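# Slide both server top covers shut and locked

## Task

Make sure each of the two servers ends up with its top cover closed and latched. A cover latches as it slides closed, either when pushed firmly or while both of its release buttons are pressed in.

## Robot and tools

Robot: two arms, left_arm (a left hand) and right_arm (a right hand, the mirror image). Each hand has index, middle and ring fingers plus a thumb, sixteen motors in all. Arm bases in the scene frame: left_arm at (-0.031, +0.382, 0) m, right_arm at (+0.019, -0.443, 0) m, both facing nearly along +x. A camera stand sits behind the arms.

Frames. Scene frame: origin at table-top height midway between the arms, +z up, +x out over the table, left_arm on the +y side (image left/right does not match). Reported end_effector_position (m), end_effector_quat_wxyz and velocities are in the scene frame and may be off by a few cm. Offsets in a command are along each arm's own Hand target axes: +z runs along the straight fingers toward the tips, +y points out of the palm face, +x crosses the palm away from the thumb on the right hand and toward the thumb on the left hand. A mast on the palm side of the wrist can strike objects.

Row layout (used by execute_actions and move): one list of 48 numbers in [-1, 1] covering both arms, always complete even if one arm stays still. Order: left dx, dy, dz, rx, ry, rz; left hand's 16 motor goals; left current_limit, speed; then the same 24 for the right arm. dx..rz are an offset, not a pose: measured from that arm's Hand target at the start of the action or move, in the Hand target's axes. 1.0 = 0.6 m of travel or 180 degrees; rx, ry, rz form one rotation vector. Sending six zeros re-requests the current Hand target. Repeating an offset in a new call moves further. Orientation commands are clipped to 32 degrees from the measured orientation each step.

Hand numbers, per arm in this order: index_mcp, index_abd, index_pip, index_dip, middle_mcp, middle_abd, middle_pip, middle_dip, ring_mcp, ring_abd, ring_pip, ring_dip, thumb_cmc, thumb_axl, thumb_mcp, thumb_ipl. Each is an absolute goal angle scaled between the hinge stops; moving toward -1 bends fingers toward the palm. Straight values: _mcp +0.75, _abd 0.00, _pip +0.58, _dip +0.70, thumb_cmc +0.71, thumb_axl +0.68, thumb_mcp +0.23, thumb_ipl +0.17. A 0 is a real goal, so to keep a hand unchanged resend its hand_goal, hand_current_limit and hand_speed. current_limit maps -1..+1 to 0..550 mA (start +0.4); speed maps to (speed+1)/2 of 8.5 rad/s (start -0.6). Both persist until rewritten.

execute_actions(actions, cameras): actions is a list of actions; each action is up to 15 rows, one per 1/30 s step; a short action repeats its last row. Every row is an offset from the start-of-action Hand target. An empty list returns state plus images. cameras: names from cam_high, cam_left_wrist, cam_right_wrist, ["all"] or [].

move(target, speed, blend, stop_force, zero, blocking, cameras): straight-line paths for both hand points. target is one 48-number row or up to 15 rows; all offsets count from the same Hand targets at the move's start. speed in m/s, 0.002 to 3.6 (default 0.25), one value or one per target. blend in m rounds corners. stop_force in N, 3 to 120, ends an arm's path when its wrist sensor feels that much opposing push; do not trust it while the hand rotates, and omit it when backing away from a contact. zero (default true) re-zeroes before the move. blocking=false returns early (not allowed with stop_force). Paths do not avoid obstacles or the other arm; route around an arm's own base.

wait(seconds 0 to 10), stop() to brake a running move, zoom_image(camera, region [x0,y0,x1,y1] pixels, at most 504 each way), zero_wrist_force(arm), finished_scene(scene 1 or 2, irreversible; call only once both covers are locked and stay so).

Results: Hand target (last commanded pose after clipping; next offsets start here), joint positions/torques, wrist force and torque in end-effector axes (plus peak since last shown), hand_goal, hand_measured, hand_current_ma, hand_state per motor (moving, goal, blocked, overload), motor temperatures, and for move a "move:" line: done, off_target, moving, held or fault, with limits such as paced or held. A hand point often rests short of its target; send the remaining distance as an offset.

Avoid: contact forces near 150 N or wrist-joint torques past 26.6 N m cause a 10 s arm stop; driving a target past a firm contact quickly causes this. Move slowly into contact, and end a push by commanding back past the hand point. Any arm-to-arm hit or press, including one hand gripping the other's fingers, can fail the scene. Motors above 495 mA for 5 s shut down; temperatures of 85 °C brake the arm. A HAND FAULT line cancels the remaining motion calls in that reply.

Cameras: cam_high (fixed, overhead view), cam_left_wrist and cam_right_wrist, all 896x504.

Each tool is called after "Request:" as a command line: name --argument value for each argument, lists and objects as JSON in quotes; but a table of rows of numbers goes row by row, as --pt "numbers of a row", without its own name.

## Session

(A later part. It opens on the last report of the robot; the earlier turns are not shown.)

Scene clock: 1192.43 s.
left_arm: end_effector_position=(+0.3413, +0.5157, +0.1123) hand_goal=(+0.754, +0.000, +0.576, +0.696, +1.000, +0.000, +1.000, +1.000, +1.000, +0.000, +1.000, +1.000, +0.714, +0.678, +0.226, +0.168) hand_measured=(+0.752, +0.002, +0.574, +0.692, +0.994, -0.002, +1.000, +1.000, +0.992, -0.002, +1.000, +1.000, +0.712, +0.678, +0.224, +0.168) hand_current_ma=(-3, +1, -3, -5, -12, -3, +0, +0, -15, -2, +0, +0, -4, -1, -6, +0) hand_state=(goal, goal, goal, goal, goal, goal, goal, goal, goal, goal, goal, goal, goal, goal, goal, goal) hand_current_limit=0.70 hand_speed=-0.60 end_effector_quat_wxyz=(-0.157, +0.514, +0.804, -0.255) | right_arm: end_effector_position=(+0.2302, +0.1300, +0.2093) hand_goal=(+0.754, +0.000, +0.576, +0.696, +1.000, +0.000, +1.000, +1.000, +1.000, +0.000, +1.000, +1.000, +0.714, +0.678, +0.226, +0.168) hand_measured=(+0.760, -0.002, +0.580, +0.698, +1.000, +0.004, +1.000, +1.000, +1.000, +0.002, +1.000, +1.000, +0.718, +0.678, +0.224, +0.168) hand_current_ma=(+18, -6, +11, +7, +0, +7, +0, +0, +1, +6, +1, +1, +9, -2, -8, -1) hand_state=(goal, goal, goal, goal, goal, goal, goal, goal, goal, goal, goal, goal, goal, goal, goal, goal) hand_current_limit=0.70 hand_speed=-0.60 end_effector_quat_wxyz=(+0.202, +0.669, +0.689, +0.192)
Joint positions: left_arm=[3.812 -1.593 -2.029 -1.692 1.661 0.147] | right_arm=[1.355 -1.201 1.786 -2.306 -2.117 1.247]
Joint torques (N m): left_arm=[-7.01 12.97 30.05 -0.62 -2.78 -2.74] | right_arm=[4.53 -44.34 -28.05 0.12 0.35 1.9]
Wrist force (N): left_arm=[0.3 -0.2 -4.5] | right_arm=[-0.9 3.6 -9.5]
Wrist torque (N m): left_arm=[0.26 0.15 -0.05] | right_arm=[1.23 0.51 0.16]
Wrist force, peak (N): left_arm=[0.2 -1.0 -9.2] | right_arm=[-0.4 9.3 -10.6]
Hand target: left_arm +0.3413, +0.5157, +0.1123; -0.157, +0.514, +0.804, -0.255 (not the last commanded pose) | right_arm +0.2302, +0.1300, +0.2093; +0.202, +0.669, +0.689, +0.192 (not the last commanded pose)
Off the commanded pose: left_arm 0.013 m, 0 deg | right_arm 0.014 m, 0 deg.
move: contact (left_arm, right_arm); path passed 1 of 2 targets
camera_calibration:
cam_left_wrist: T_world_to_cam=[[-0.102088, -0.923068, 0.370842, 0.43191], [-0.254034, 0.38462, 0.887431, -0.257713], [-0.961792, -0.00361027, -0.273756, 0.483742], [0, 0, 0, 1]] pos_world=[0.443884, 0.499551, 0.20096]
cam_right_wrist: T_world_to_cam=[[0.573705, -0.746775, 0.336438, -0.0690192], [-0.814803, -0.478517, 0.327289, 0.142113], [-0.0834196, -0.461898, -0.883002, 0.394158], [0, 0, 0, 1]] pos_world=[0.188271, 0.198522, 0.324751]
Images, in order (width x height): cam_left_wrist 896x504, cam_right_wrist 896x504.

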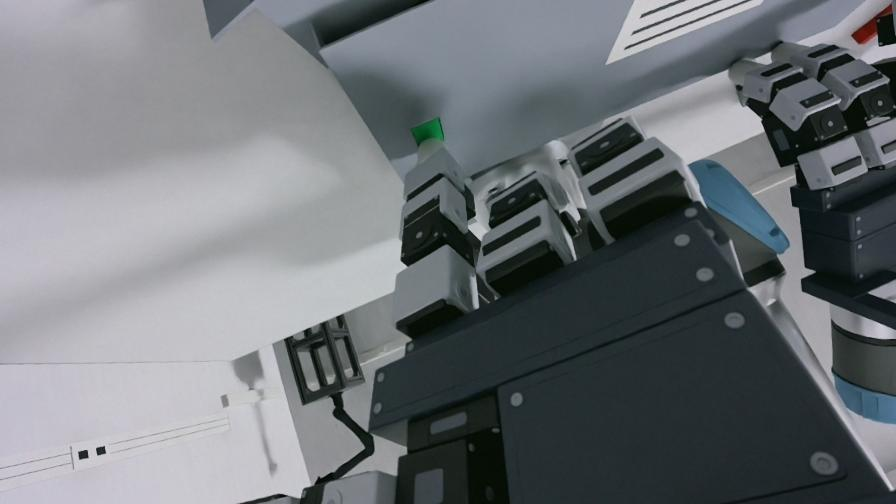

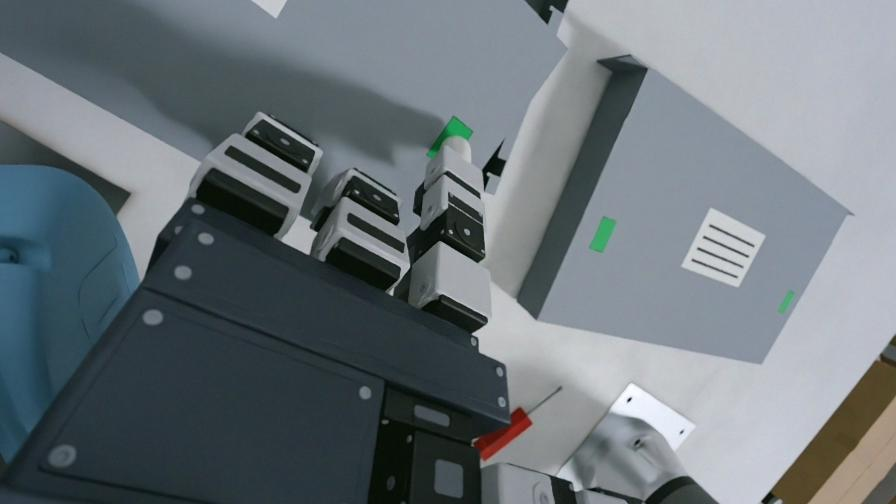

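Request:
move --target '[-0.001,-0.0128,0.0088,0,0,0,0.754,0,0.576,0.696,1,0,1,1,1,0,1,1,0.714,0.678,0.226,0.168,0.7,-0.6,-0.0035,0.0137,0.0088,0,0,0,0.754,0,0.576,0.696,1,0,1,1,1,0,1,1,0.714,0.678,0.226,0.168,0.7,-0.6]' --speed 0.015 --stop_force 20 --cameras '["all"]'

Request:
zoom_image --camera "cam_left_wrist" --region '[340, 30, 520, 180]'

Request:
zoom_image --camera "cam_right_wrist" --region '[380, 30, 560, 180]'

Scene clock: 1208.20 s.
left_arm: end_effector_position=(+0.3331, +0.5112, +0.1124) hand_goal=(+0.754, +0.000, +0.576, +0.696, +1.000, +0.000, +1.000, +1.000, +1.000, +0.000, +1.000, +1.000, +0.714, +0.678, +0.226, +0.168) hand_measured=(+0.750, +0.014, +0.568, +0.680, +0.994, -0.002, +1.000, +1.000, +0.992, -0.002, +1.000, +1.000, +0.712, +0.678, +0.224, +0.168) hand_current_ma=(-6, +28, -14, -35, -12, -3, +0, +0, -16, -2, +0, +0, -4, -1, -6, +0) hand_state=(goal, goal, goal, goal, goal, goal, goal, goal, goal, goal, goal, goal, goal, goal, goal, goal) hand_current_limit=0.70 hand_speed=-0.60 end_effector_quat_wxyz=(-0.157, +0.514, +0.804, -0.255) | right_arm: end_effector_position=(+0.2400, +0.1281, +0.2093) hand_goal=(+0.754, +0.000, +0.576, +0.696, +1.000, +0.000, +1.000, +1.000, +1.000, +0.000, +1.000, +1.000, +0.714, +0.678, +0.226, +0.168) hand_measured=(+0.760, -0.002, +0.580, +0.698, +1.000, +0.022, +1.000, +1.000, +1.002, +0.022, +1.002, +1.002, +0.718, +0.678, +0.224, +0.168) hand_current_ma=(+18, -6, +11, +7, +1, +60, +1, +1, +6, +62, +5, +2, +9, -2, -8, -1) hand_state=(goal, goal, goal, goal, goal, blocked, goal, goal, goal, blocked, goal, goal, goal, goal, goal, goal) hand_current_limit=0.70 hand_speed=-0.60 end_effector_quat_wxyz=(+0.202, +0.669, +0.689, +0.192)
Joint positions: left_arm=[3.814 -1.57 -2.052 -1.692 1.663 0.149] | right_arm=[1.338 -1.203 1.791 -2.32 -2.115 1.227]
Joint torques (N m): left_arm=[6.17 26.48 5.26 0.54 1.44 2.44] | right_arm=[-12.82 -29.73 -3.68 -1.54 -1.1 -1.75]
Wrist force (N): left_arm=[0.8 -0.6 -11.3] | right_arm=[-1.7 4.4 -30.7]
Wrist torque (N m): left_arm=[0.72 0.38 -0.05] | right_arm=[4.62 1.45 -0.04]
Wrist force, peak (N): left_arm=[0.7 -2.2 -22.5] | right_arm=[-1.7 4.4 -30.7]
Hand target: left_arm +0.3331, +0.5112, +0.1124; -0.157, +0.514, +0.804, -0.255 | right_arm +0.2400, +0.1281, +0.2092; +0.202, +0.669, +0.689, +0.192
Off the commanded pose: left_arm 0.000 m, 0 deg | right_arm 0.000 m, 0 deg.
move: done
camera_calibration:
cam_left_wrist: T_world_to_cam=[[-0.102088, -0.923068, 0.370842, 0.426882], [-0.254034, 0.38462, 0.887431, -0.258154], [-0.961792, -0.00361027, -0.273756, 0.475867], [0, 0, 0, 1]] pos_world=[0.435684, 0.495051, 0.20106]
cam_right_wrist: T_world_to_cam=[[0.573698, -0.74681, 0.336372, -0.0759562], [-0.814807, -0.478538, 0.327246, 0.149256], [-0.0834238, -0.461819, -0.883042, 0.394143], [0, 0, 0, 1]] pos_world=[0.198072, 0.196722, 0.324751]

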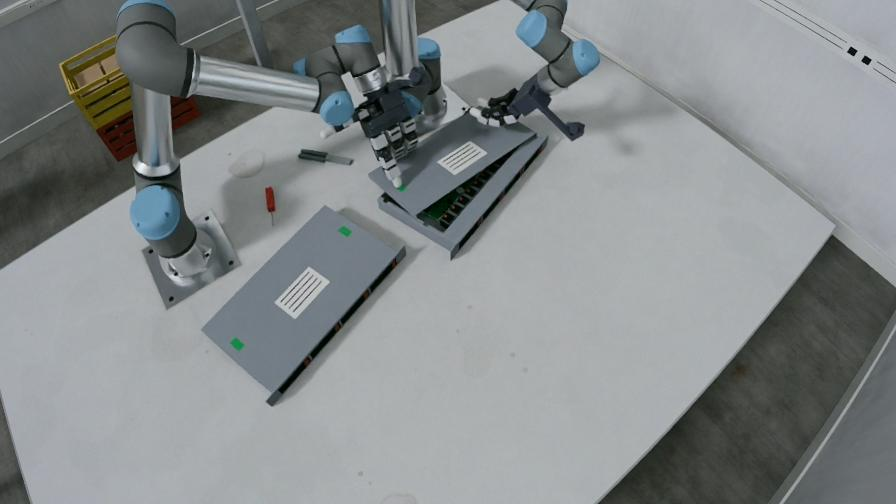

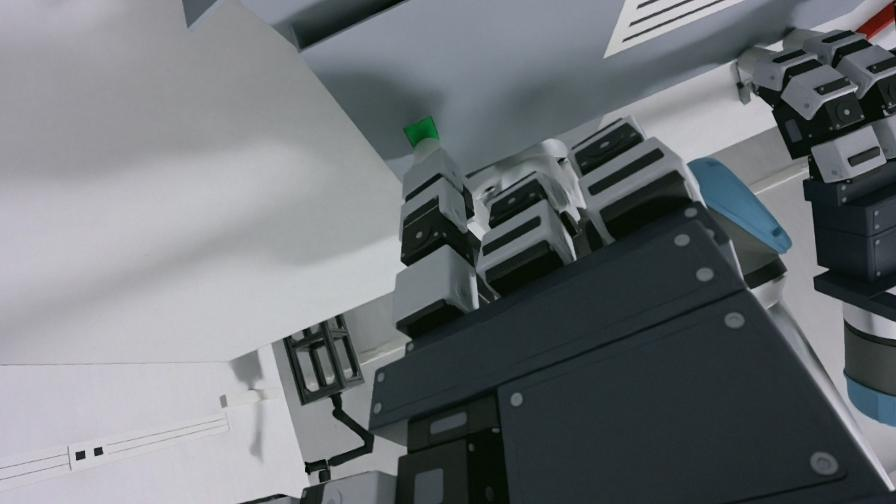

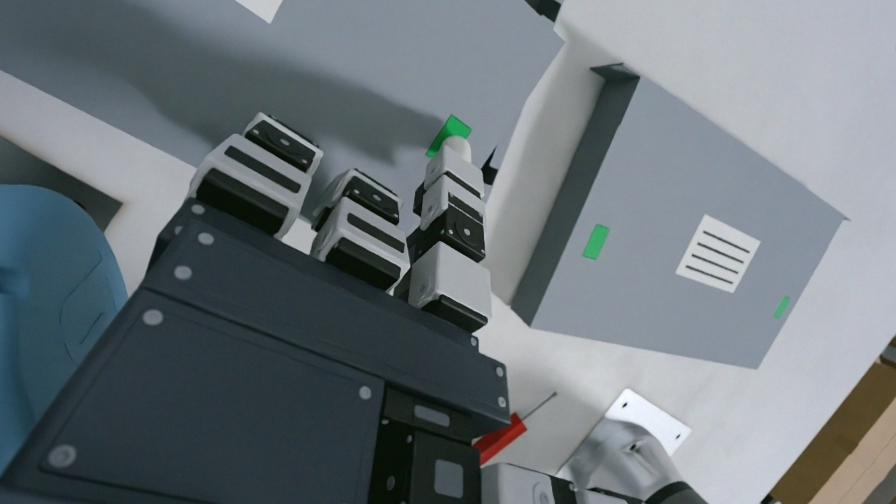

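Scaled by 2.800 from the camera's 896x504 image, which has a finer 1280x720 frame.

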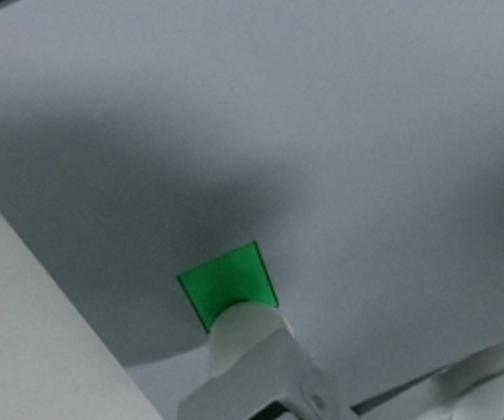

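Scaled by 2.800 from the camera's 896x504 image, which has a finer 1280x720 frame.

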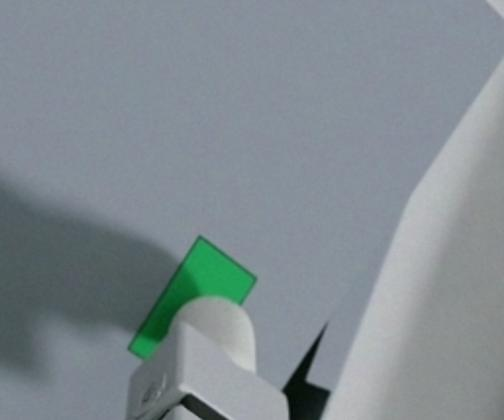

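Request:
move --target '[0,0,0,0,0,0,0.754,0,0.576,0.696,1,0,1,1,1,0,1,1,0.714,0.678,0.226,0.168,0.7,-0.6,0,0,0,0,0,0,0.754,0,0.576,0.696,-0.753,0,-0.3,0.26,-0.753,0,-0.3,0.26,0.714,0.678,0.226,0.168,0.7,-0.6]' --cameras '["cam_right_wrist"]'

Request:
move --target '[-0.0092,-0.026,0.0182,0,0,0,0.754,0,0.576,0.696,1,0,1,1,1,0,1,1,0.714,0.678,0.226,0.168,0.7,-0.6,-0.0118,0.0362,0.0232,0,0,0,0.754,0,0.576,0.696,-0.753,0,-0.3,0.26,-0.753,0,-0.3,0.26,0.714,0.678,0.226,0.168,0.7,-0.6]' --speed 0.015 --stop_force 20 --cameras '["all"]'

Request:
zoom_image --camera "cam_left_wrist" --region '[340, 30, 520, 180]'

Request:
zoom_image --camera "cam_right_wrist" --region '[380, 30, 560, 180]'

Scene clock: 1240.97 s.
left_arm: end_effector_position=(+0.3331, +0.5112, +0.1124) hand_goal=(+0.754, +0.000, +0.576, +0.696, +1.000, +0.000, +1.000, +1.000, +1.000, +0.000, +1.000, +1.000, +0.714, +0.678, +0.226, +0.168) hand_measured=(+0.750, +0.014, +0.568, +0.680, +0.994, -0.002, +1.000, +1.000, +0.992, -0.002, +1.000, +1.000, +0.712, +0.678, +0.224, +0.168) hand_current_ma=(-6, +28, -14, -35, -12, -3, +0, +0, -16, -2, +0, +0, -4, -1, -6, +0) hand_state=(goal, goal, goal, goal, goal, goal, goal, goal, goal, goal, goal, goal, goal, goal, goal, goal) hand_current_limit=0.70 hand_speed=-0.60 end_effector_quat_wxyz=(-0.157, +0.514, +0.804, -0.255) | right_arm: end_effector_position=(+0.2400, +0.1281, +0.2092) hand_goal=(+0.754, +0.000, +0.576, +0.696, -0.752, +0.000, -0.300, +0.260, -0.752, +0.000, -0.300, +0.260, +0.714, +0.678, +0.226, +0.168) hand_measured=(+0.760, -0.002, +0.580, +0.698, +0.996, +0.022, +0.996, +0.996, +0.998, +0.022, +0.998, +0.996, +0.718, +0.678, +0.224, +0.168) hand_current_ma=(+18, -6, +11, +7, +468, +60, +467, +468, +468, +62, +468, +468, +9, -2, -8, -1) hand_state=(goal, goal, goal, goal, blocked, blocked, blocked, blocked, blocked, blocked, blocked, blocked, goal, goal, goal, goal) hand_current_limit=0.70 hand_speed=-0.60 end_effector_quat_wxyz=(+0.202, +0.669, +0.689, +0.192)
Joint positions: left_arm=[3.814 -1.57 -2.052 -1.692 1.663 0.149] | right_arm=[1.338 -1.203 1.791 -2.32 -2.115 1.227]
Joint torques (N m): left_arm=[8.24 25.83 6.03 1.25 1.34 2.13] | right_arm=[-8.53 -15.06 -3.69 -0.65 -2.87 -1.62]
Wrist force (N): left_arm=[1.1 -0.5 -11.1] | right_arm=[-2.0 5.7 -30.4]
Wrist torque (N m): left_arm=[0.73 0.34 -0.03] | right_arm=[4.50 1.39 -0.05]
Wrist force, peak (N): left_arm=[1.1 -0.6 -11.6] | right_arm=[-1.5 4.4 -30.8]
Hand target: left_arm +0.3331, +0.5112, +0.1124; -0.157, +0.514, +0.804, -0.255 | right_arm +0.2400, +0.1281, +0.2092; +0.202, +0.669, +0.689, +0.192
Off the commanded pose: left_arm 0.000 m, 0 deg | right_arm 0.000 m, 0 deg.
move: done
camera_calibration:
cam_right_wrist: T_world_to_cam=[[0.573698, -0.74681, 0.336372, -0.0760136], [-0.814807, -0.478538, 0.327246, 0.149337], [-0.0834238, -0.461819, -0.883042, 0.394151], [0, 0, 0, 1]] pos_world=[0.198172, 0.196722, 0.324751]
Images, in order (width x height): cam_right_wrist 896x504.

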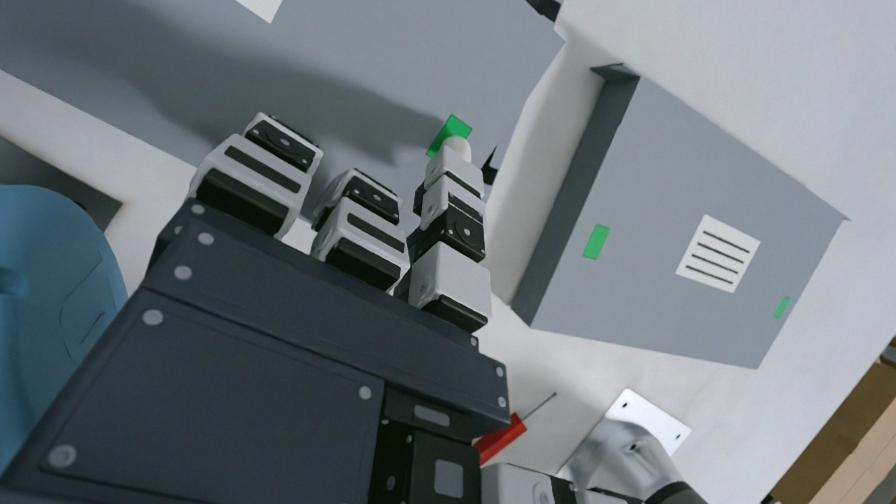

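Scene clock: 1243.67 s.
left_arm: end_effector_position=(+0.3182, +0.4982, +0.1124) hand_goal=(+0.754, +0.000, +0.576, +0.696, +1.000, +0.000, +1.000, +1.000, +1.000, +0.000, +1.000, +1.000, +0.714, +0.678, +0.226, +0.168) hand_measured=(+0.750, +0.002, +0.578, +0.694, +0.994, -0.002, +1.000, +1.000, +0.992, -0.002, +1.000, +1.000, +0.712, +0.678, +0.224, +0.168) hand_current_ma=(-7, +2, +1, -2, -12, -3, +0, +0, -16, -2, +0, +0, -4, -1, -6, +0) hand_state=(goal, goal, goal, goal, goal, goal, goal, goal, goal, goal, goal, goal, goal, goal, goal, goal) hand_current_limit=0.70 hand_speed=-0.60 end_effector_quat_wxyz=(-0.157, +0.514, +0.804, -0.255) | right_arm: end_effector_position=(+0.2660, +0.1216, +0.2093) hand_goal=(+0.754, +0.000, +0.576, +0.696, -0.752, +0.000, -0.300, +0.260, -0.752, +0.000, -0.300, +0.260, +0.714, +0.678, +0.226, +0.168) hand_measured=(+0.766, +0.000, +0.586, +0.702, +0.996, -0.008, +0.996, +0.996, +0.998, -0.008, +0.998, +0.996, +0.718, +0.678, +0.224, +0.168) hand_current_ma=(+41, +0, +32, +19, +467, -18, +468, +467, +468, -20, +467, +468, +9, -2, -8, -1) hand_state=(goal, goal, goal, goal, blocked, goal, blocked, blocked, blocked, goal, blocked, blocked, goal, goal, goal, goal) hand_current_limit=0.70 hand_speed=-0.60 end_effector_quat_wxyz=(+0.202, +0.669, +0.689, +0.192)
Joint positions: left_arm=[3.809 -1.525 -2.096 -1.693 1.66 0.145] | right_arm=[1.291 -1.208 1.807 -2.358 -2.107 1.173]
Joint torques (N m): left_arm=[-7.45 27.51 11.14 -0.38 -2.51 -2.87] | right_arm=[-18.38 -0.84 17.31 4.02 1.33 -2.55]
Wrist force (N): left_arm=[0.4 0.3 0.1] | right_arm=[0.9 19.4 -71.0]
Wrist torque (N m): left_arm=[-0.13 -0.01 0.10] | right_arm=[9.04 2.57 1.18]
Wrist force, peak (N): left_arm=[1.2 -2.4 -26.8] | right_arm=[0.9 19.4 -71.0]
Hand target: left_arm +0.3182, +0.4982, +0.1124; -0.157, +0.514, +0.804, -0.255 | right_arm +0.2660, +0.1216, +0.2093; +0.202, +0.669, +0.689, +0.192
Off the commanded pose: left_arm 0.000 m, 0 deg | right_arm 0.000 m, 0 deg.
move: done
camera_calibration:
cam_left_wrist: T_world_to_cam=[[-0.102088, -0.923068, 0.370842, 0.413269], [-0.254034, 0.38462, 0.887431, -0.256901], [-0.961792, -0.00361027, -0.273756, 0.461489], [0, 0, 0, 1]] pos_world=[0.420784, 0.481951, 0.20106]
cam_right_wrist: T_world_to_cam=[[0.573698, -0.74681, 0.336372, -0.0957266], [-0.814807, -0.478538, 0.327246, 0.16733], [-0.0834238, -0.461819, -0.883042, 0.39331], [0, 0, 0, 1]] pos_world=[0.224072, 0.190222, 0.324751]

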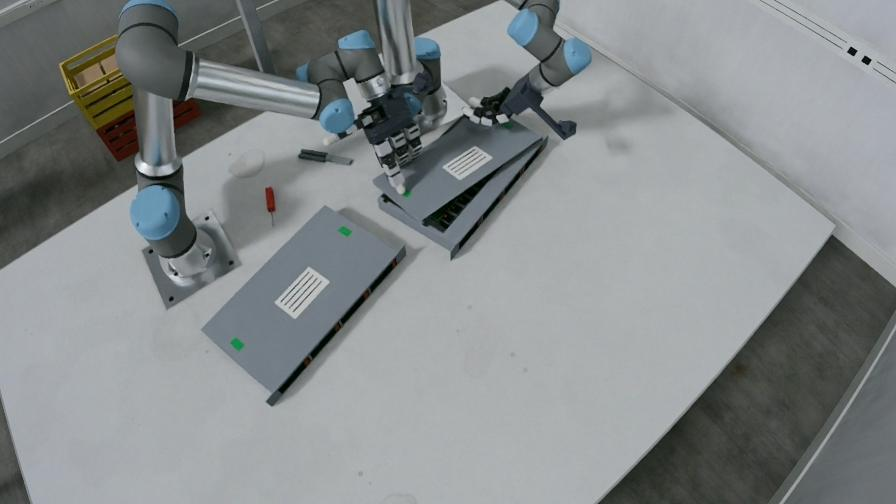

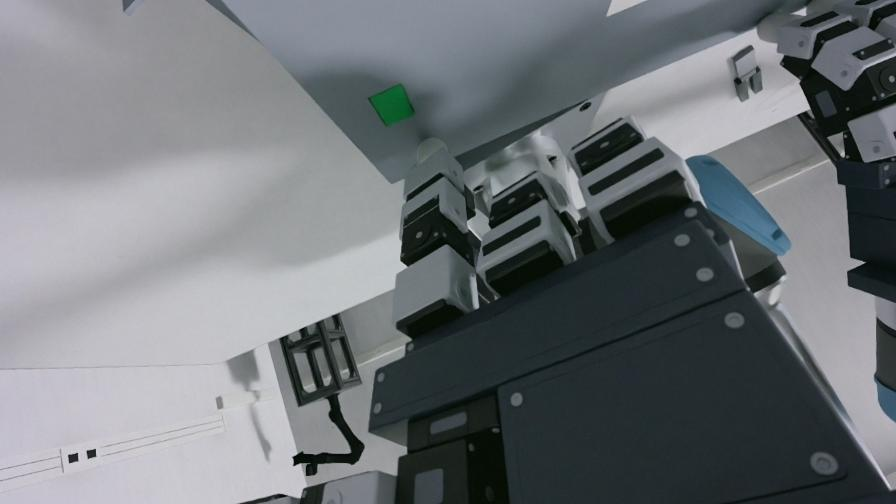

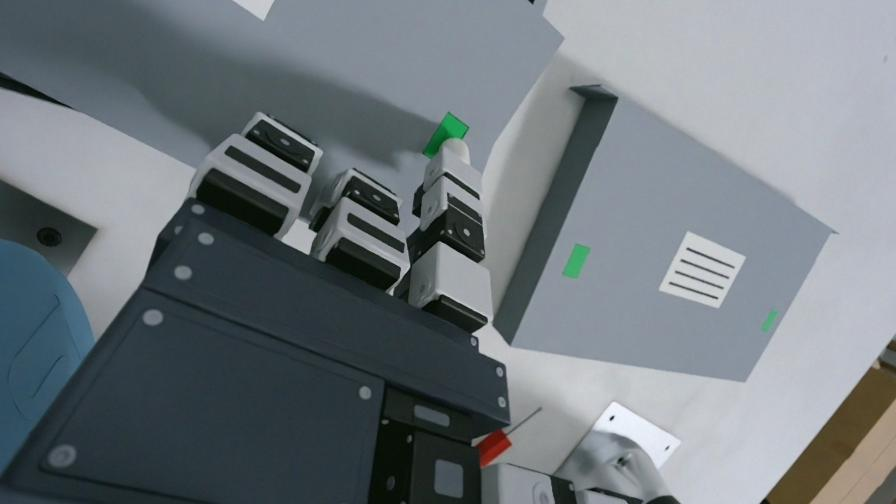

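Scaled by 2.800 from the camera's 896x504 image, which has a finer 1280x720 frame.

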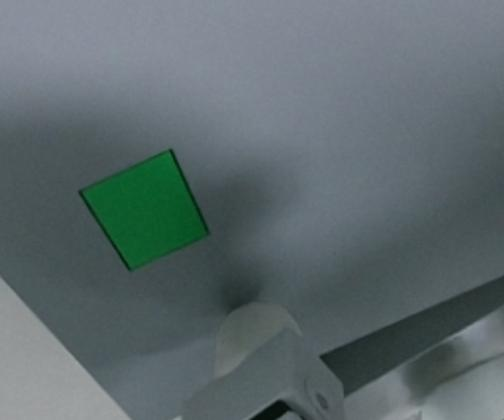

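Scaled by 2.800 from the camera's 896x504 image, which has a finer 1280x720 frame.

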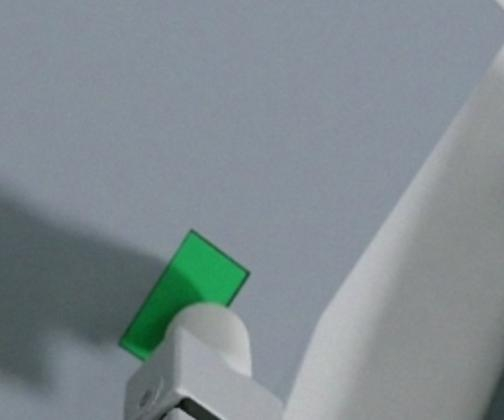

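Request:
move --target '[-0.0,-0.02,-0.03,0,0,0,0.754,0,0.576,0.696,1,0,1,1,1,0,1,1,0.714,0.678,0.226,0.168,0.7,-0.6,-0.0013,0.0245,-0.0635,0,0,0,0.754,0,0.576,0.696,-0.753,0,-0.3,0.26,-0.753,0,-0.3,0.26,0.714,0.678,0.226,0.168,0.7,-0.6]' --speed 0.08 --cameras '["all"]'

Request:
zoom_image --camera "cam_high" --region '[360, 90, 560, 270]'

Scene clock: 1255.73 s.
left_arm: end_effector_position=(+0.3185, +0.4985, +0.1340) hand_goal=(+0.754, +0.000, +0.576, +0.696, +1.000, +0.000, +1.000, +1.000, +1.000, +0.000, +1.000, +1.000, +0.714, +0.678, +0.226, +0.168) hand_measured=(+0.750, +0.002, +0.578, +0.694, +0.994, -0.002, +1.000, +1.000, +0.992, -0.002, +1.000, +1.000, +0.712, +0.678, +0.224, +0.168) hand_current_ma=(-8, +2, +1, -2, -12, -3, +0, +0, -16, -2, +0, +0, -4, -1, -6, +0) hand_state=(goal, goal, goal, goal, goal, goal, goal, goal, goal, goal, goal, goal, goal, goal, goal, goal) hand_current_limit=0.70 hand_speed=-0.60 end_effector_quat_wxyz=(-0.157, +0.514, +0.804, -0.255) | right_arm: end_effector_position=(+0.2580, +0.1215, +0.2493) hand_goal=(+0.754, +0.000, +0.576, +0.696, -0.752, +0.000, -0.300, +0.260, -0.752, +0.000, -0.300, +0.260, +0.714, +0.678, +0.226, +0.168) hand_measured=(+0.764, -0.004, +0.582, +0.698, -0.742, -0.002, -0.298, +0.262, -0.724, +0.000, -0.298, +0.262, +0.718, +0.678, +0.224, +0.168) hand_current_ma=(+32, -7, +14, +7, +35, -6, +4, +6, +101, -1, +5, +5, +9, -2, -8, -1) hand_state=(goal, goal, goal, goal, goal, goal, goal, goal, blocked, goal, goal, goal, goal, goal, goal, goal) hand_current_limit=0.70 hand_speed=-0.60 end_effector_quat_wxyz=(+0.202, +0.669, +0.689, +0.192)
Joint positions: left_arm=[3.809 -1.501 -2.057 -1.756 1.66 0.145] | right_arm=[1.305 -1.261 1.761 -2.25 -2.109 1.189]
Joint torques (N m): left_arm=[7.37 27.44 32.18 -0.39 2.11 2.39] | right_arm=[5.41 -49.06 -32.91 -0.79 -2.87 1.84]
Wrist force (N): left_arm=[0.1 0.5 -0.1] | right_arm=[-0.2 0.8 -0.1]
Wrist torque (N m): left_arm=[-0.10 0.02 0.05] | right_arm=[0.00 -0.01 0.01]
Wrist force, peak (N): left_arm=[0.1 0.9 0.0] | right_arm=[0.7 19.9 -71.0]
Hand target: left_arm +0.3185, +0.4985, +0.1340; -0.157, +0.514, +0.804, -0.255 | right_arm +0.2580, +0.1215, +0.2493; +0.202, +0.669, +0.689, +0.192
Off the commanded pose: left_arm 0.000 m, 0 deg | right_arm 0.000 m, 0 deg.
move: done
camera_calibration:
cam_left_wrist: T_world_to_cam=[[-0.102088, -0.923068, 0.370842, 0.405659], [-0.254034, 0.38462, 0.887431, -0.276147], [-0.961792, -0.00361027, -0.273756, 0.467692], [0, 0, 0, 1]] pos_world=[0.421084, 0.482351, 0.22266]
cam_right_wrist: T_world_to_cam=[[0.573705, -0.746775, 0.336438, -0.104699], [-0.814803, -0.478517, 0.327289, 0.147654], [-0.0834196, -0.461898, -0.883002, 0.427917], [0, 0, 0, 1]] pos_world=[0.216071, 0.190122, 0.364751]

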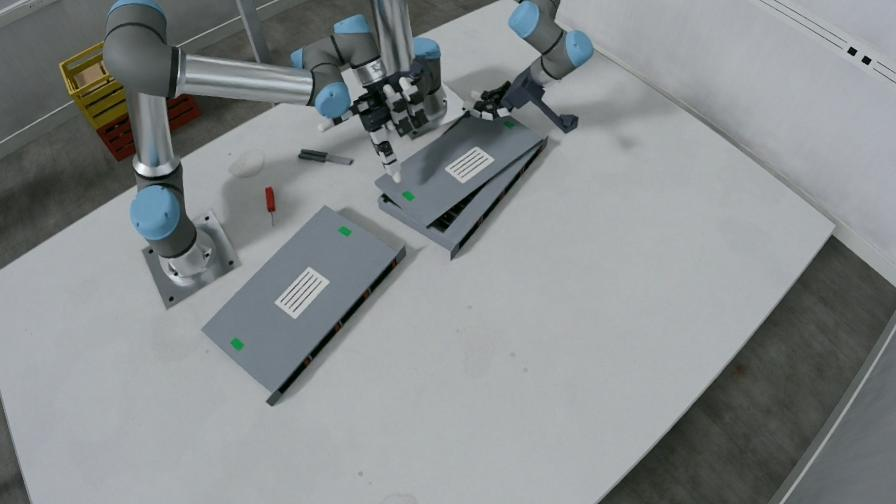

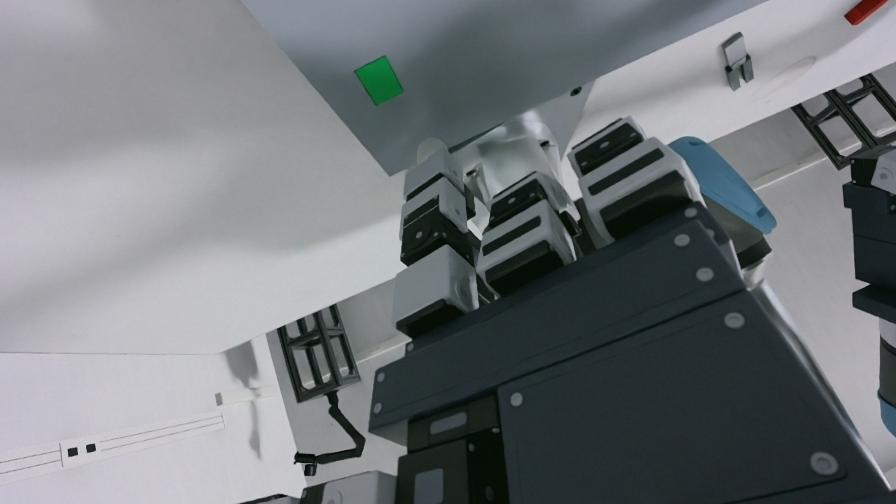

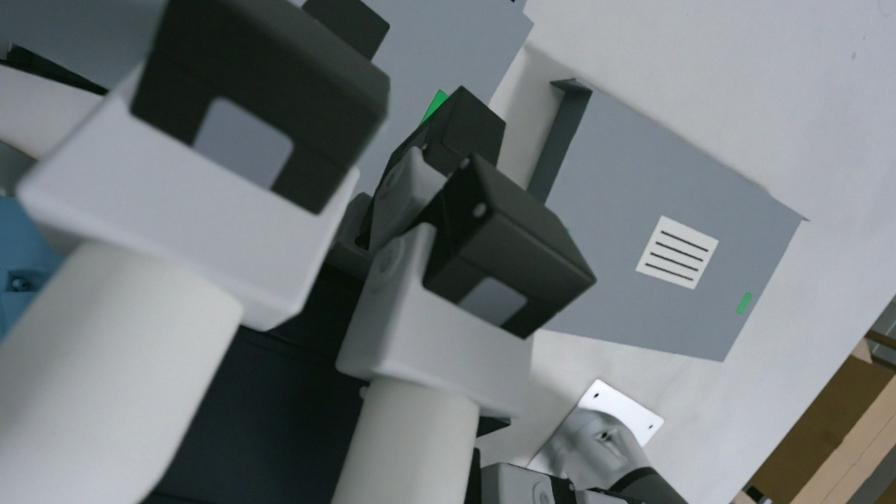

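Scaled by 2.520 from the camera's 896x504 image, which has a finer 1280x720 frame.

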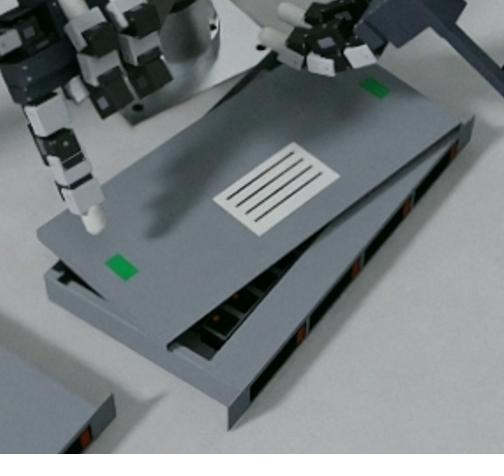

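Request:
move --target '[0,0,0,0,0,0,0.754,0,0.576,0.696,1,0,1,1,1,0,1,1,0.714,0.678,0.226,0.168,0.7,-0.6,0,0,0,0,0,0,0.754,0,0.576,0.696,1,0,-1,0.7,1,0,-1,0.7,0.714,0.678,0.226,0.168,0.7,-0.2]' --cameras '["cam_right_wrist","cam_high"]'

Request:
zoom_image --camera "cam_right_wrist" --region '[300, 0, 620, 220]'

Scene clock: 1285.13 s.
left_arm: end_effector_position=(+0.3185, +0.4985, +0.1340) hand_goal=(+0.754, +0.000, +0.576, +0.696, +1.000, +0.000, +1.000, +1.000, +1.000, +0.000, +1.000, +1.000, +0.714, +0.678, +0.226, +0.168) hand_measured=(+0.750, +0.002, +0.578, +0.694, +0.994, -0.002, +1.000, +1.000, +0.992, -0.002, +1.000, +1.000, +0.712, +0.678, +0.224, +0.168) hand_current_ma=(-8, +2, +1, -2, -12, -3, +0, +0, -16, -2, +0, +0, -4, -1, -6, +0) hand_state=(goal, goal, goal, goal, goal, goal, goal, goal, goal, goal, goal, goal, goal, goal, goal, goal) hand_current_limit=0.70 hand_speed=-0.60 end_effector_quat_wxyz=(-0.157, +0.514, +0.804, -0.255) | right_arm: end_effector_position=(+0.2580, +0.1215, +0.2493) hand_goal=(+0.754, +0.000, +0.576, +0.696, +1.000, +0.000, -1.000, +0.700, +1.000, +0.000, -1.000, +0.700, +0.714, +0.678, +0.226, +0.168) hand_measured=(+0.764, -0.004, +0.582, +0.698, +1.000, -0.002, -0.996, +0.698, +1.000, +0.000, -0.996, +0.698, +0.718, +0.678, +0.224, +0.168) hand_current_ma=(+32, -7, +14, +7, +0, -6, +8, -6, +0, -1, +7, -5, +9, -2, -8, -1) hand_state=(goal, goal, goal, goal, goal, goal, goal, goal, goal, goal, goal, goal, goal, goal, goal, goal) hand_current_limit=0.70 hand_speed=-0.20 end_effector_quat_wxyz=(+0.202, +0.669, +0.689, +0.192)
Joint positions: left_arm=[3.809 -1.501 -2.057 -1.756 1.66 0.145] | right_arm=[1.305 -1.261 1.761 -2.25 -2.109 1.189]
Joint torques (N m): left_arm=[8.44 27.36 32.72 -0.42 2.17 2.31] | right_arm=[2.84 -47.42 -32.24 -0.9 -2.8 1.95]
Wrist force (N): left_arm=[0.1 0.4 -0.4] | right_arm=[-0.2 0.8 0.1]
Wrist torque (N m): left_arm=[-0.08 0.02 0.06] | right_arm=[-0.03 -0.01 0.01]
Wrist force, peak (N): left_arm=[0.4 0.6 0.0] | right_arm=[-0.2 1.2 -0.2]
Hand target: left_arm +0.3185, +0.4985, +0.1340; -0.157, +0.514, +0.804, -0.255 | right_arm +0.2580, +0.1215, +0.2493; +0.202, +0.669, +0.689, +0.192
Off the commanded pose: left_arm 0.000 m, 0 deg | right_arm 0.000 m, 0 deg.
move: done
camera_calibration:
cam_right_wrist: T_world_to_cam=[[0.573705, -0.746775, 0.336438, -0.104699], [-0.814803, -0.478517, 0.327289, 0.147654], [-0.0834196, -0.461898, -0.883002, 0.427917], [0, 0, 0, 1]] pos_world=[0.216071, 0.190122, 0.364751]
Images, in order (width x height): cam_high 896x504, cam_right_wrist 896x504.

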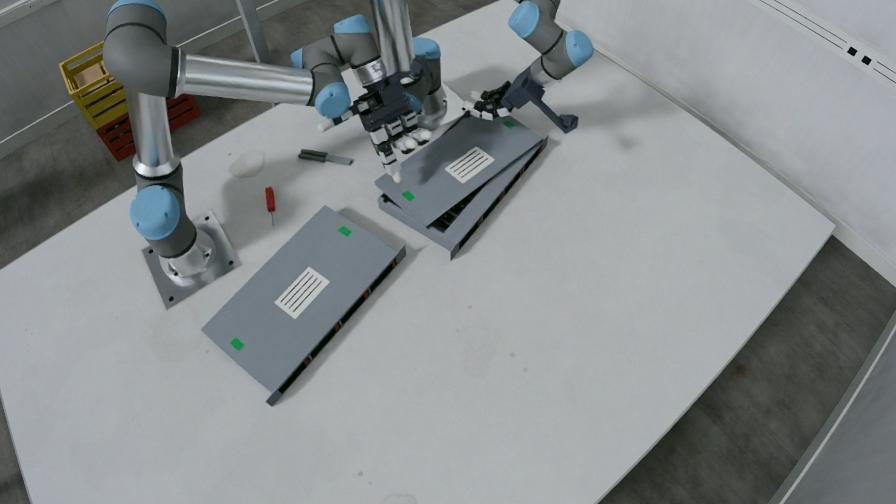

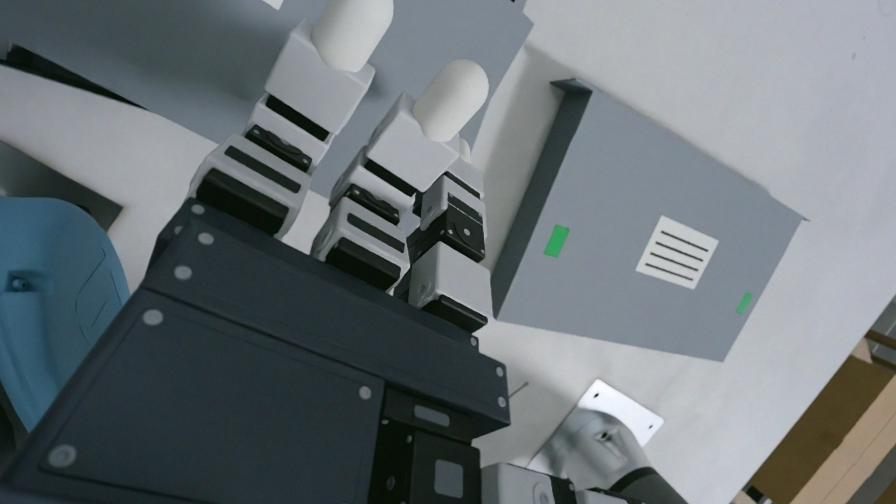

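Scaled by 1.575 from the camera's 896x504 image, which has a finer 1280x720 frame.

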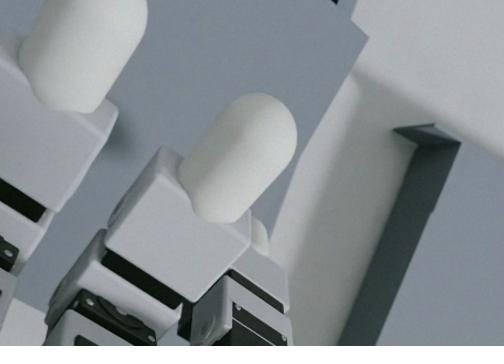

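Request:
move --target '[0,0,0,0,0,0,0.754,0,0.576,0.696,1,0,1,1,1,0,1,1,0.714,0.678,0.226,0.168,0.7,-0.6,0,0,0,0,0,0,0.754,0,0.576,0.696,1,0,-1,-1,1,0,-1,-1,0.714,0.678,0.226,0.168,0.6,-0.2]' --cameras '["cam_right_wrist"]'

Request:
zoom_image --camera "cam_right_wrist" --region '[360, 40, 560, 200]'

Request:
zoom_image --camera "cam_left_wrist" --region '[340, 30, 520, 180]'

Scene clock: 1296.43 s.
left_arm: end_effector_position=(+0.3185, +0.4985, +0.1340) hand_goal=(+0.754, +0.000, +0.576, +0.696, +1.000, +0.000, +1.000, +1.000, +1.000, +0.000, +1.000, +1.000, +0.714, +0.678, +0.226, +0.168) hand_measured=(+0.750, +0.002, +0.578, +0.694, +0.994, -0.002, +1.000, +1.000, +0.992, -0.002, +1.000, +1.000, +0.712, +0.678, +0.224, +0.168) hand_current_ma=(-8, +2, +1, -2, -12, -3, +0, +0, -16, -2, +0, +0, -4, -1, -6, +0) hand_state=(goal, goal, goal, goal, goal, goal, goal, goal, goal, goal, goal, goal, goal, goal, goal, goal) hand_current_limit=0.70 hand_speed=-0.60 end_effector_quat_wxyz=(-0.157, +0.514, +0.804, -0.255) | right_arm: end_effector_position=(+0.2580, +0.1215, +0.2493) hand_goal=(+0.754, +0.000, +0.576, +0.696, +1.000, +0.000, -1.000, -1.000, +1.000, +0.000, -1.000, -1.000, +0.714, +0.678, +0.226, +0.168) hand_measured=(+0.764, -0.004, +0.582, +0.698, +0.994, -0.002, -0.966, -0.674, +0.992, +0.000, -0.964, -0.680, +0.718, +0.678, +0.224, +0.168) hand_current_ma=(+32, -7, +14, +7, -16, -6, +123, +440, -25, -1, +132, +440, +9, -2, -8, -1) hand_state=(goal, goal, goal, goal, goal, goal, blocked, blocked, goal, goal, blocked, blocked, goal, goal, goal, goal) hand_current_limit=0.60 hand_speed=-0.20 end_effector_quat_wxyz=(+0.202, +0.669, +0.689, +0.192)
Joint positions: left_arm=[3.809 -1.501 -2.057 -1.756 1.66 0.145] | right_arm=[1.305 -1.261 1.761 -2.25 -2.109 1.189]
Joint torques (N m): left_arm=[8.52 26.86 32.88 -0.22 2.23 2.12] | right_arm=[0.36 -45.09 -31.24 -1.19 -2.5 1.88]
Wrist force (N): left_arm=[0.0 0.3 0.2] | right_arm=[0.0 1.0 -0.1]
Wrist torque (N m): left_arm=[-0.15 0.05 0.05] | right_arm=[0.00 -0.03 0.03]
Wrist force, peak (N): left_arm=[0.2 0.7 -0.2] | right_arm=[-0.2 1.2 -0.1]
Hand target: left_arm +0.3185, +0.4985, +0.1340; -0.157, +0.514, +0.804, -0.255 | right_arm +0.2580, +0.1215, +0.2493; +0.202, +0.669, +0.689, +0.192
Off the commanded pose: left_arm 0.000 m, 0 deg | right_arm 0.000 m, 0 deg.
move: done
camera_calibration:
cam_right_wrist: T_world_to_cam=[[0.573705, -0.746775, 0.336438, -0.104699], [-0.814803, -0.478517, 0.327289, 0.147654], [-0.0834196, -0.461898, -0.883002, 0.427917], [0, 0, 0, 1]] pos_world=[0.216071, 0.190122, 0.364751]
Images, in order (width x height): cam_right_wrist 896x504.

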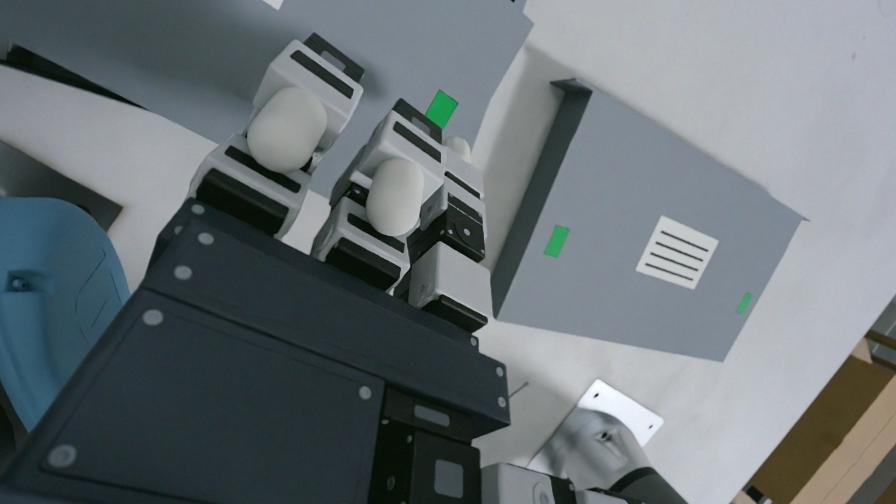

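Scaled by 2.520 from the camera's 896x504 image, which has a finer 1280x720 frame.

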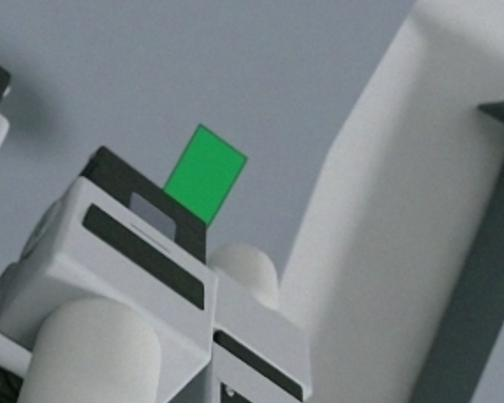

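This scene's latest camera images include none from cam_left_wrist. They are from: cam_right_wrist. cam_left_wrist's image comes with the result of a call that names it in "cameras".

Request:
move --pt "-0.01 0.0832 -0.035 0 0 0 0.754 0 0.576 0.696 1 0 1 1 1 0 1 1 0.714 0.678 0.226 0.168 0.7 -0.6 0.0183 -0.002 0.0625 0 0 0 0.754 0 0.576 0.696 1 0 -0.95 -0.65 1 0 -0.95 -0.65 0.714 0.678 0.226 0.168 0.6 -0.2" --pt "0.006 0.0747 0.0113 0 0 0 0.754 0 0.576 0.696 1 0 1 1 1 0 1 1 0.714 0.678 0.226 0.168 0.7 -0.6 0.0085 -0.016 0.0975 0 0 0 0.754 0 0.576 0.696 1 0 -0.95 -0.65 1 0 -0.95 -0.65 0.714 0.678 0.226 0.168 0.6 -0.2" --speed '[0.05, 0.015]' --stop_force 6 --cameras '["cam_high","cam_left_wrist","cam_right_wrist"]'

Request:
zoom_image --camera "cam_left_wrist" --region '[340, 30, 520, 180]'

Request:
zoom_image --camera "cam_right_wrist" --region '[380, 30, 560, 180]'

Scene clock: 1323.40 s.
left_arm: end_effector_position=(+0.3518, +0.5154, +0.1072) hand_goal=(+0.754, +0.000, +0.576, +0.696, +1.000, +0.000, +1.000, +1.000, +1.000, +0.000, +1.000, +1.000, +0.714, +0.678, +0.226, +0.168) hand_measured=(+0.788, -0.002, +0.602, +0.706, +0.994, -0.002, +1.000, +1.000, +0.992, -0.002, +1.000, +1.000, +0.712, +0.678, +0.224, +0.168) hand_current_ma=(+103, -2, +64, +21, -12, -3, +0, +0, -16, -2, +0, +0, -4, -1, -6, +0) hand_state=(blocked, goal, blocked, goal, goal, goal, goal, goal, goal, goal, goal, goal, goal, goal, goal, goal) hand_current_limit=0.70 hand_speed=-0.60 end_effector_quat_wxyz=(-0.157, +0.514, +0.804, -0.255) | right_arm: end_effector_position=(+0.2787, +0.1295, +0.2069) hand_goal=(+0.754, +0.000, +0.576, +0.696, +1.000, +0.000, -0.950, -0.650, +1.000, +0.000, -0.950, -0.650, +0.714, +0.678, +0.226, +0.168) hand_measured=(+0.746, -0.002, +0.572, +0.696, +1.000, -0.002, -0.946, -0.648, +1.000, +0.000, -0.944, -0.648, +0.718, +0.678, +0.224, +0.168) hand_current_ma=(-23, -4, -9, +1, +0, -6, +10, +6, +0, -1, +13, +5, +9, -2, -8, -1) hand_state=(goal, goal, goal, goal, goal, goal, goal, goal, goal, goal, goal, goal, goal, goal, goal, goal) hand_current_limit=0.60 hand_speed=-0.20 end_effector_quat_wxyz=(+0.202, +0.669, +0.689, +0.192)
Joint positions: left_arm=[3.798 -1.623 -2.013 -1.68 1.654 0.135] | right_arm=[1.275 -1.185 1.783 -2.366 -2.103 1.155]
Joint torques (N m): left_arm=[-7.34 14.4 31.2 -0.17 -2.66 -2.84] | right_arm=[4.63 -47.13 -28.78 -0.36 -2.15 1.97]
Wrist force (N): left_arm=[0.2 -1.7 -3.8] | right_arm=[-0.1 1.5 -6.0]
Wrist torque (N m): left_arm=[0.37 0.14 -0.09] | right_arm=[0.37 -0.10 0.08]
Wrist force, peak (N): left_arm=[0.0 -2.2 -7.5] | right_arm=[-0.3 1.9 -8.4]
Hand target: left_arm +0.3518, +0.5154, +0.1072; -0.157, +0.514, +0.804, -0.255 (not the last commanded pose) | right_arm +0.2787, +0.1295, +0.2069; +0.202, +0.669, +0.689, +0.192 (not the last commanded pose)
Off the commanded pose: left_arm 0.007 m, 0 deg | right_arm 0.013 m, 0 deg.
move: contact (left_arm, right_arm); path passed 1 of 2 targets
camera_calibration:
cam_left_wrist: T_world_to_cam=[[-0.102088, -0.923068, 0.370842, 0.434597], [-0.254034, 0.38462, 0.887431, -0.250405], [-0.961792, -0.00361027, -0.273756, 0.492444], [0, 0, 0, 1]] pos_world=[0.454384, 0.499251, 0.19586]
cam_right_wrist: T_world_to_cam=[[0.573698, -0.74681, 0.336372, -0.0964138], [-0.814807, -0.478538, 0.327246, 0.182164], [-0.0834238, -0.461819, -0.883042, 0.395941], [0, 0, 0, 1]] pos_world=[0.236772, 0.198022, 0.322451]

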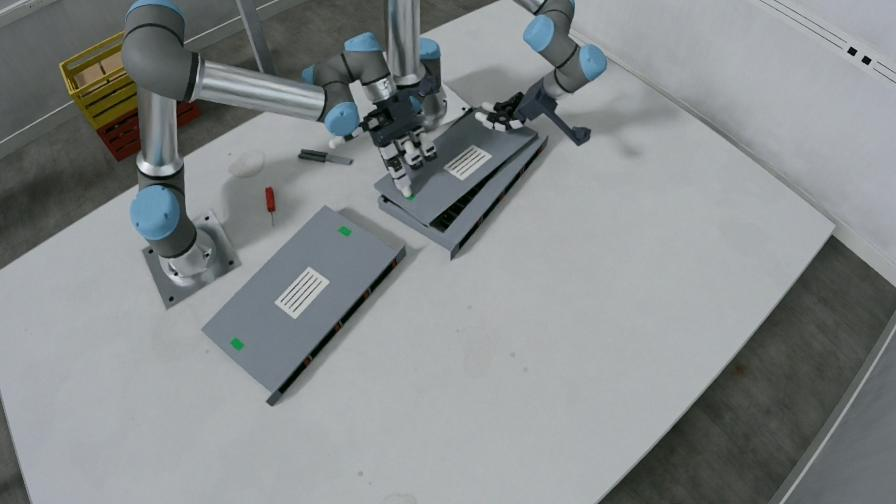

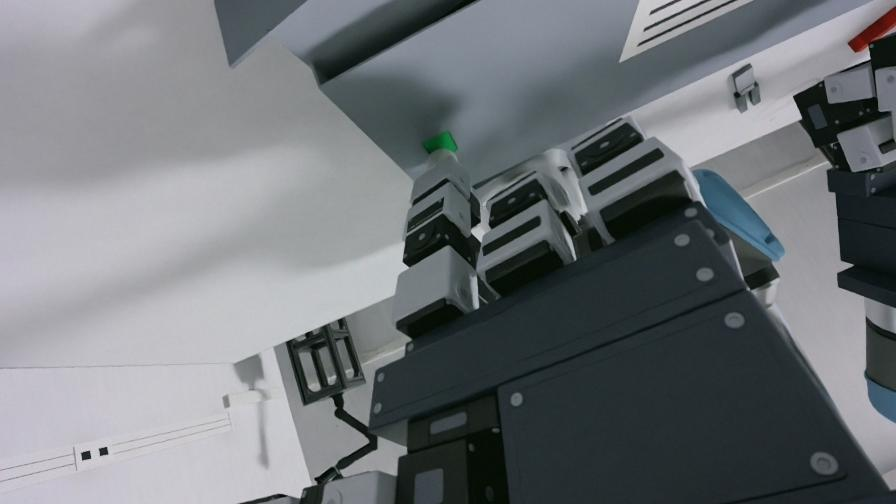

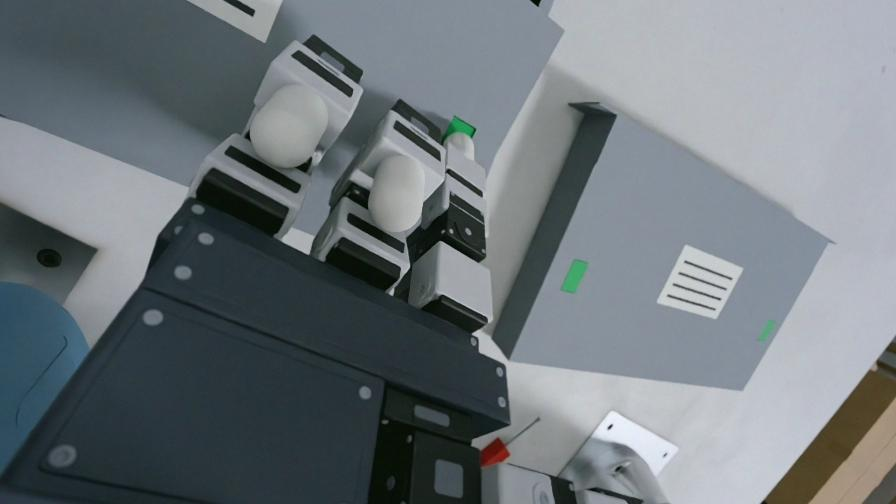

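Scaled by 2.800 from the camera's 896x504 image, which has a finer 1280x720 frame.

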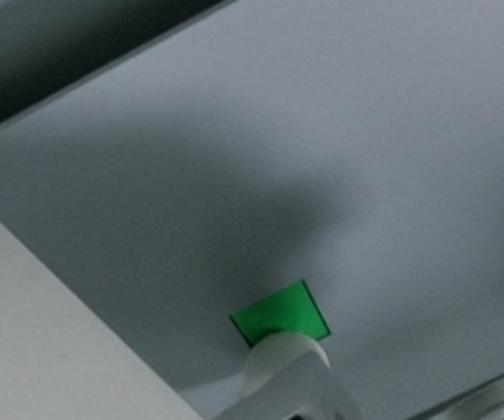

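Scaled by 2.800 from the camera's 896x504 image, which has a finer 1280x720 frame.

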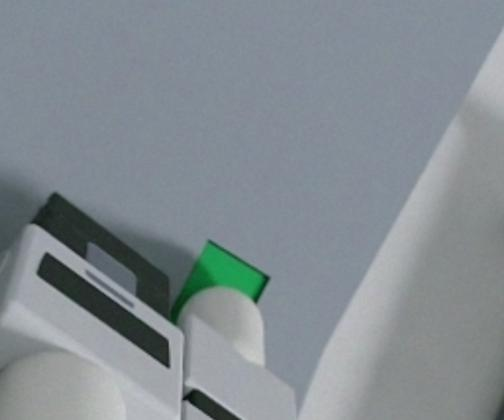

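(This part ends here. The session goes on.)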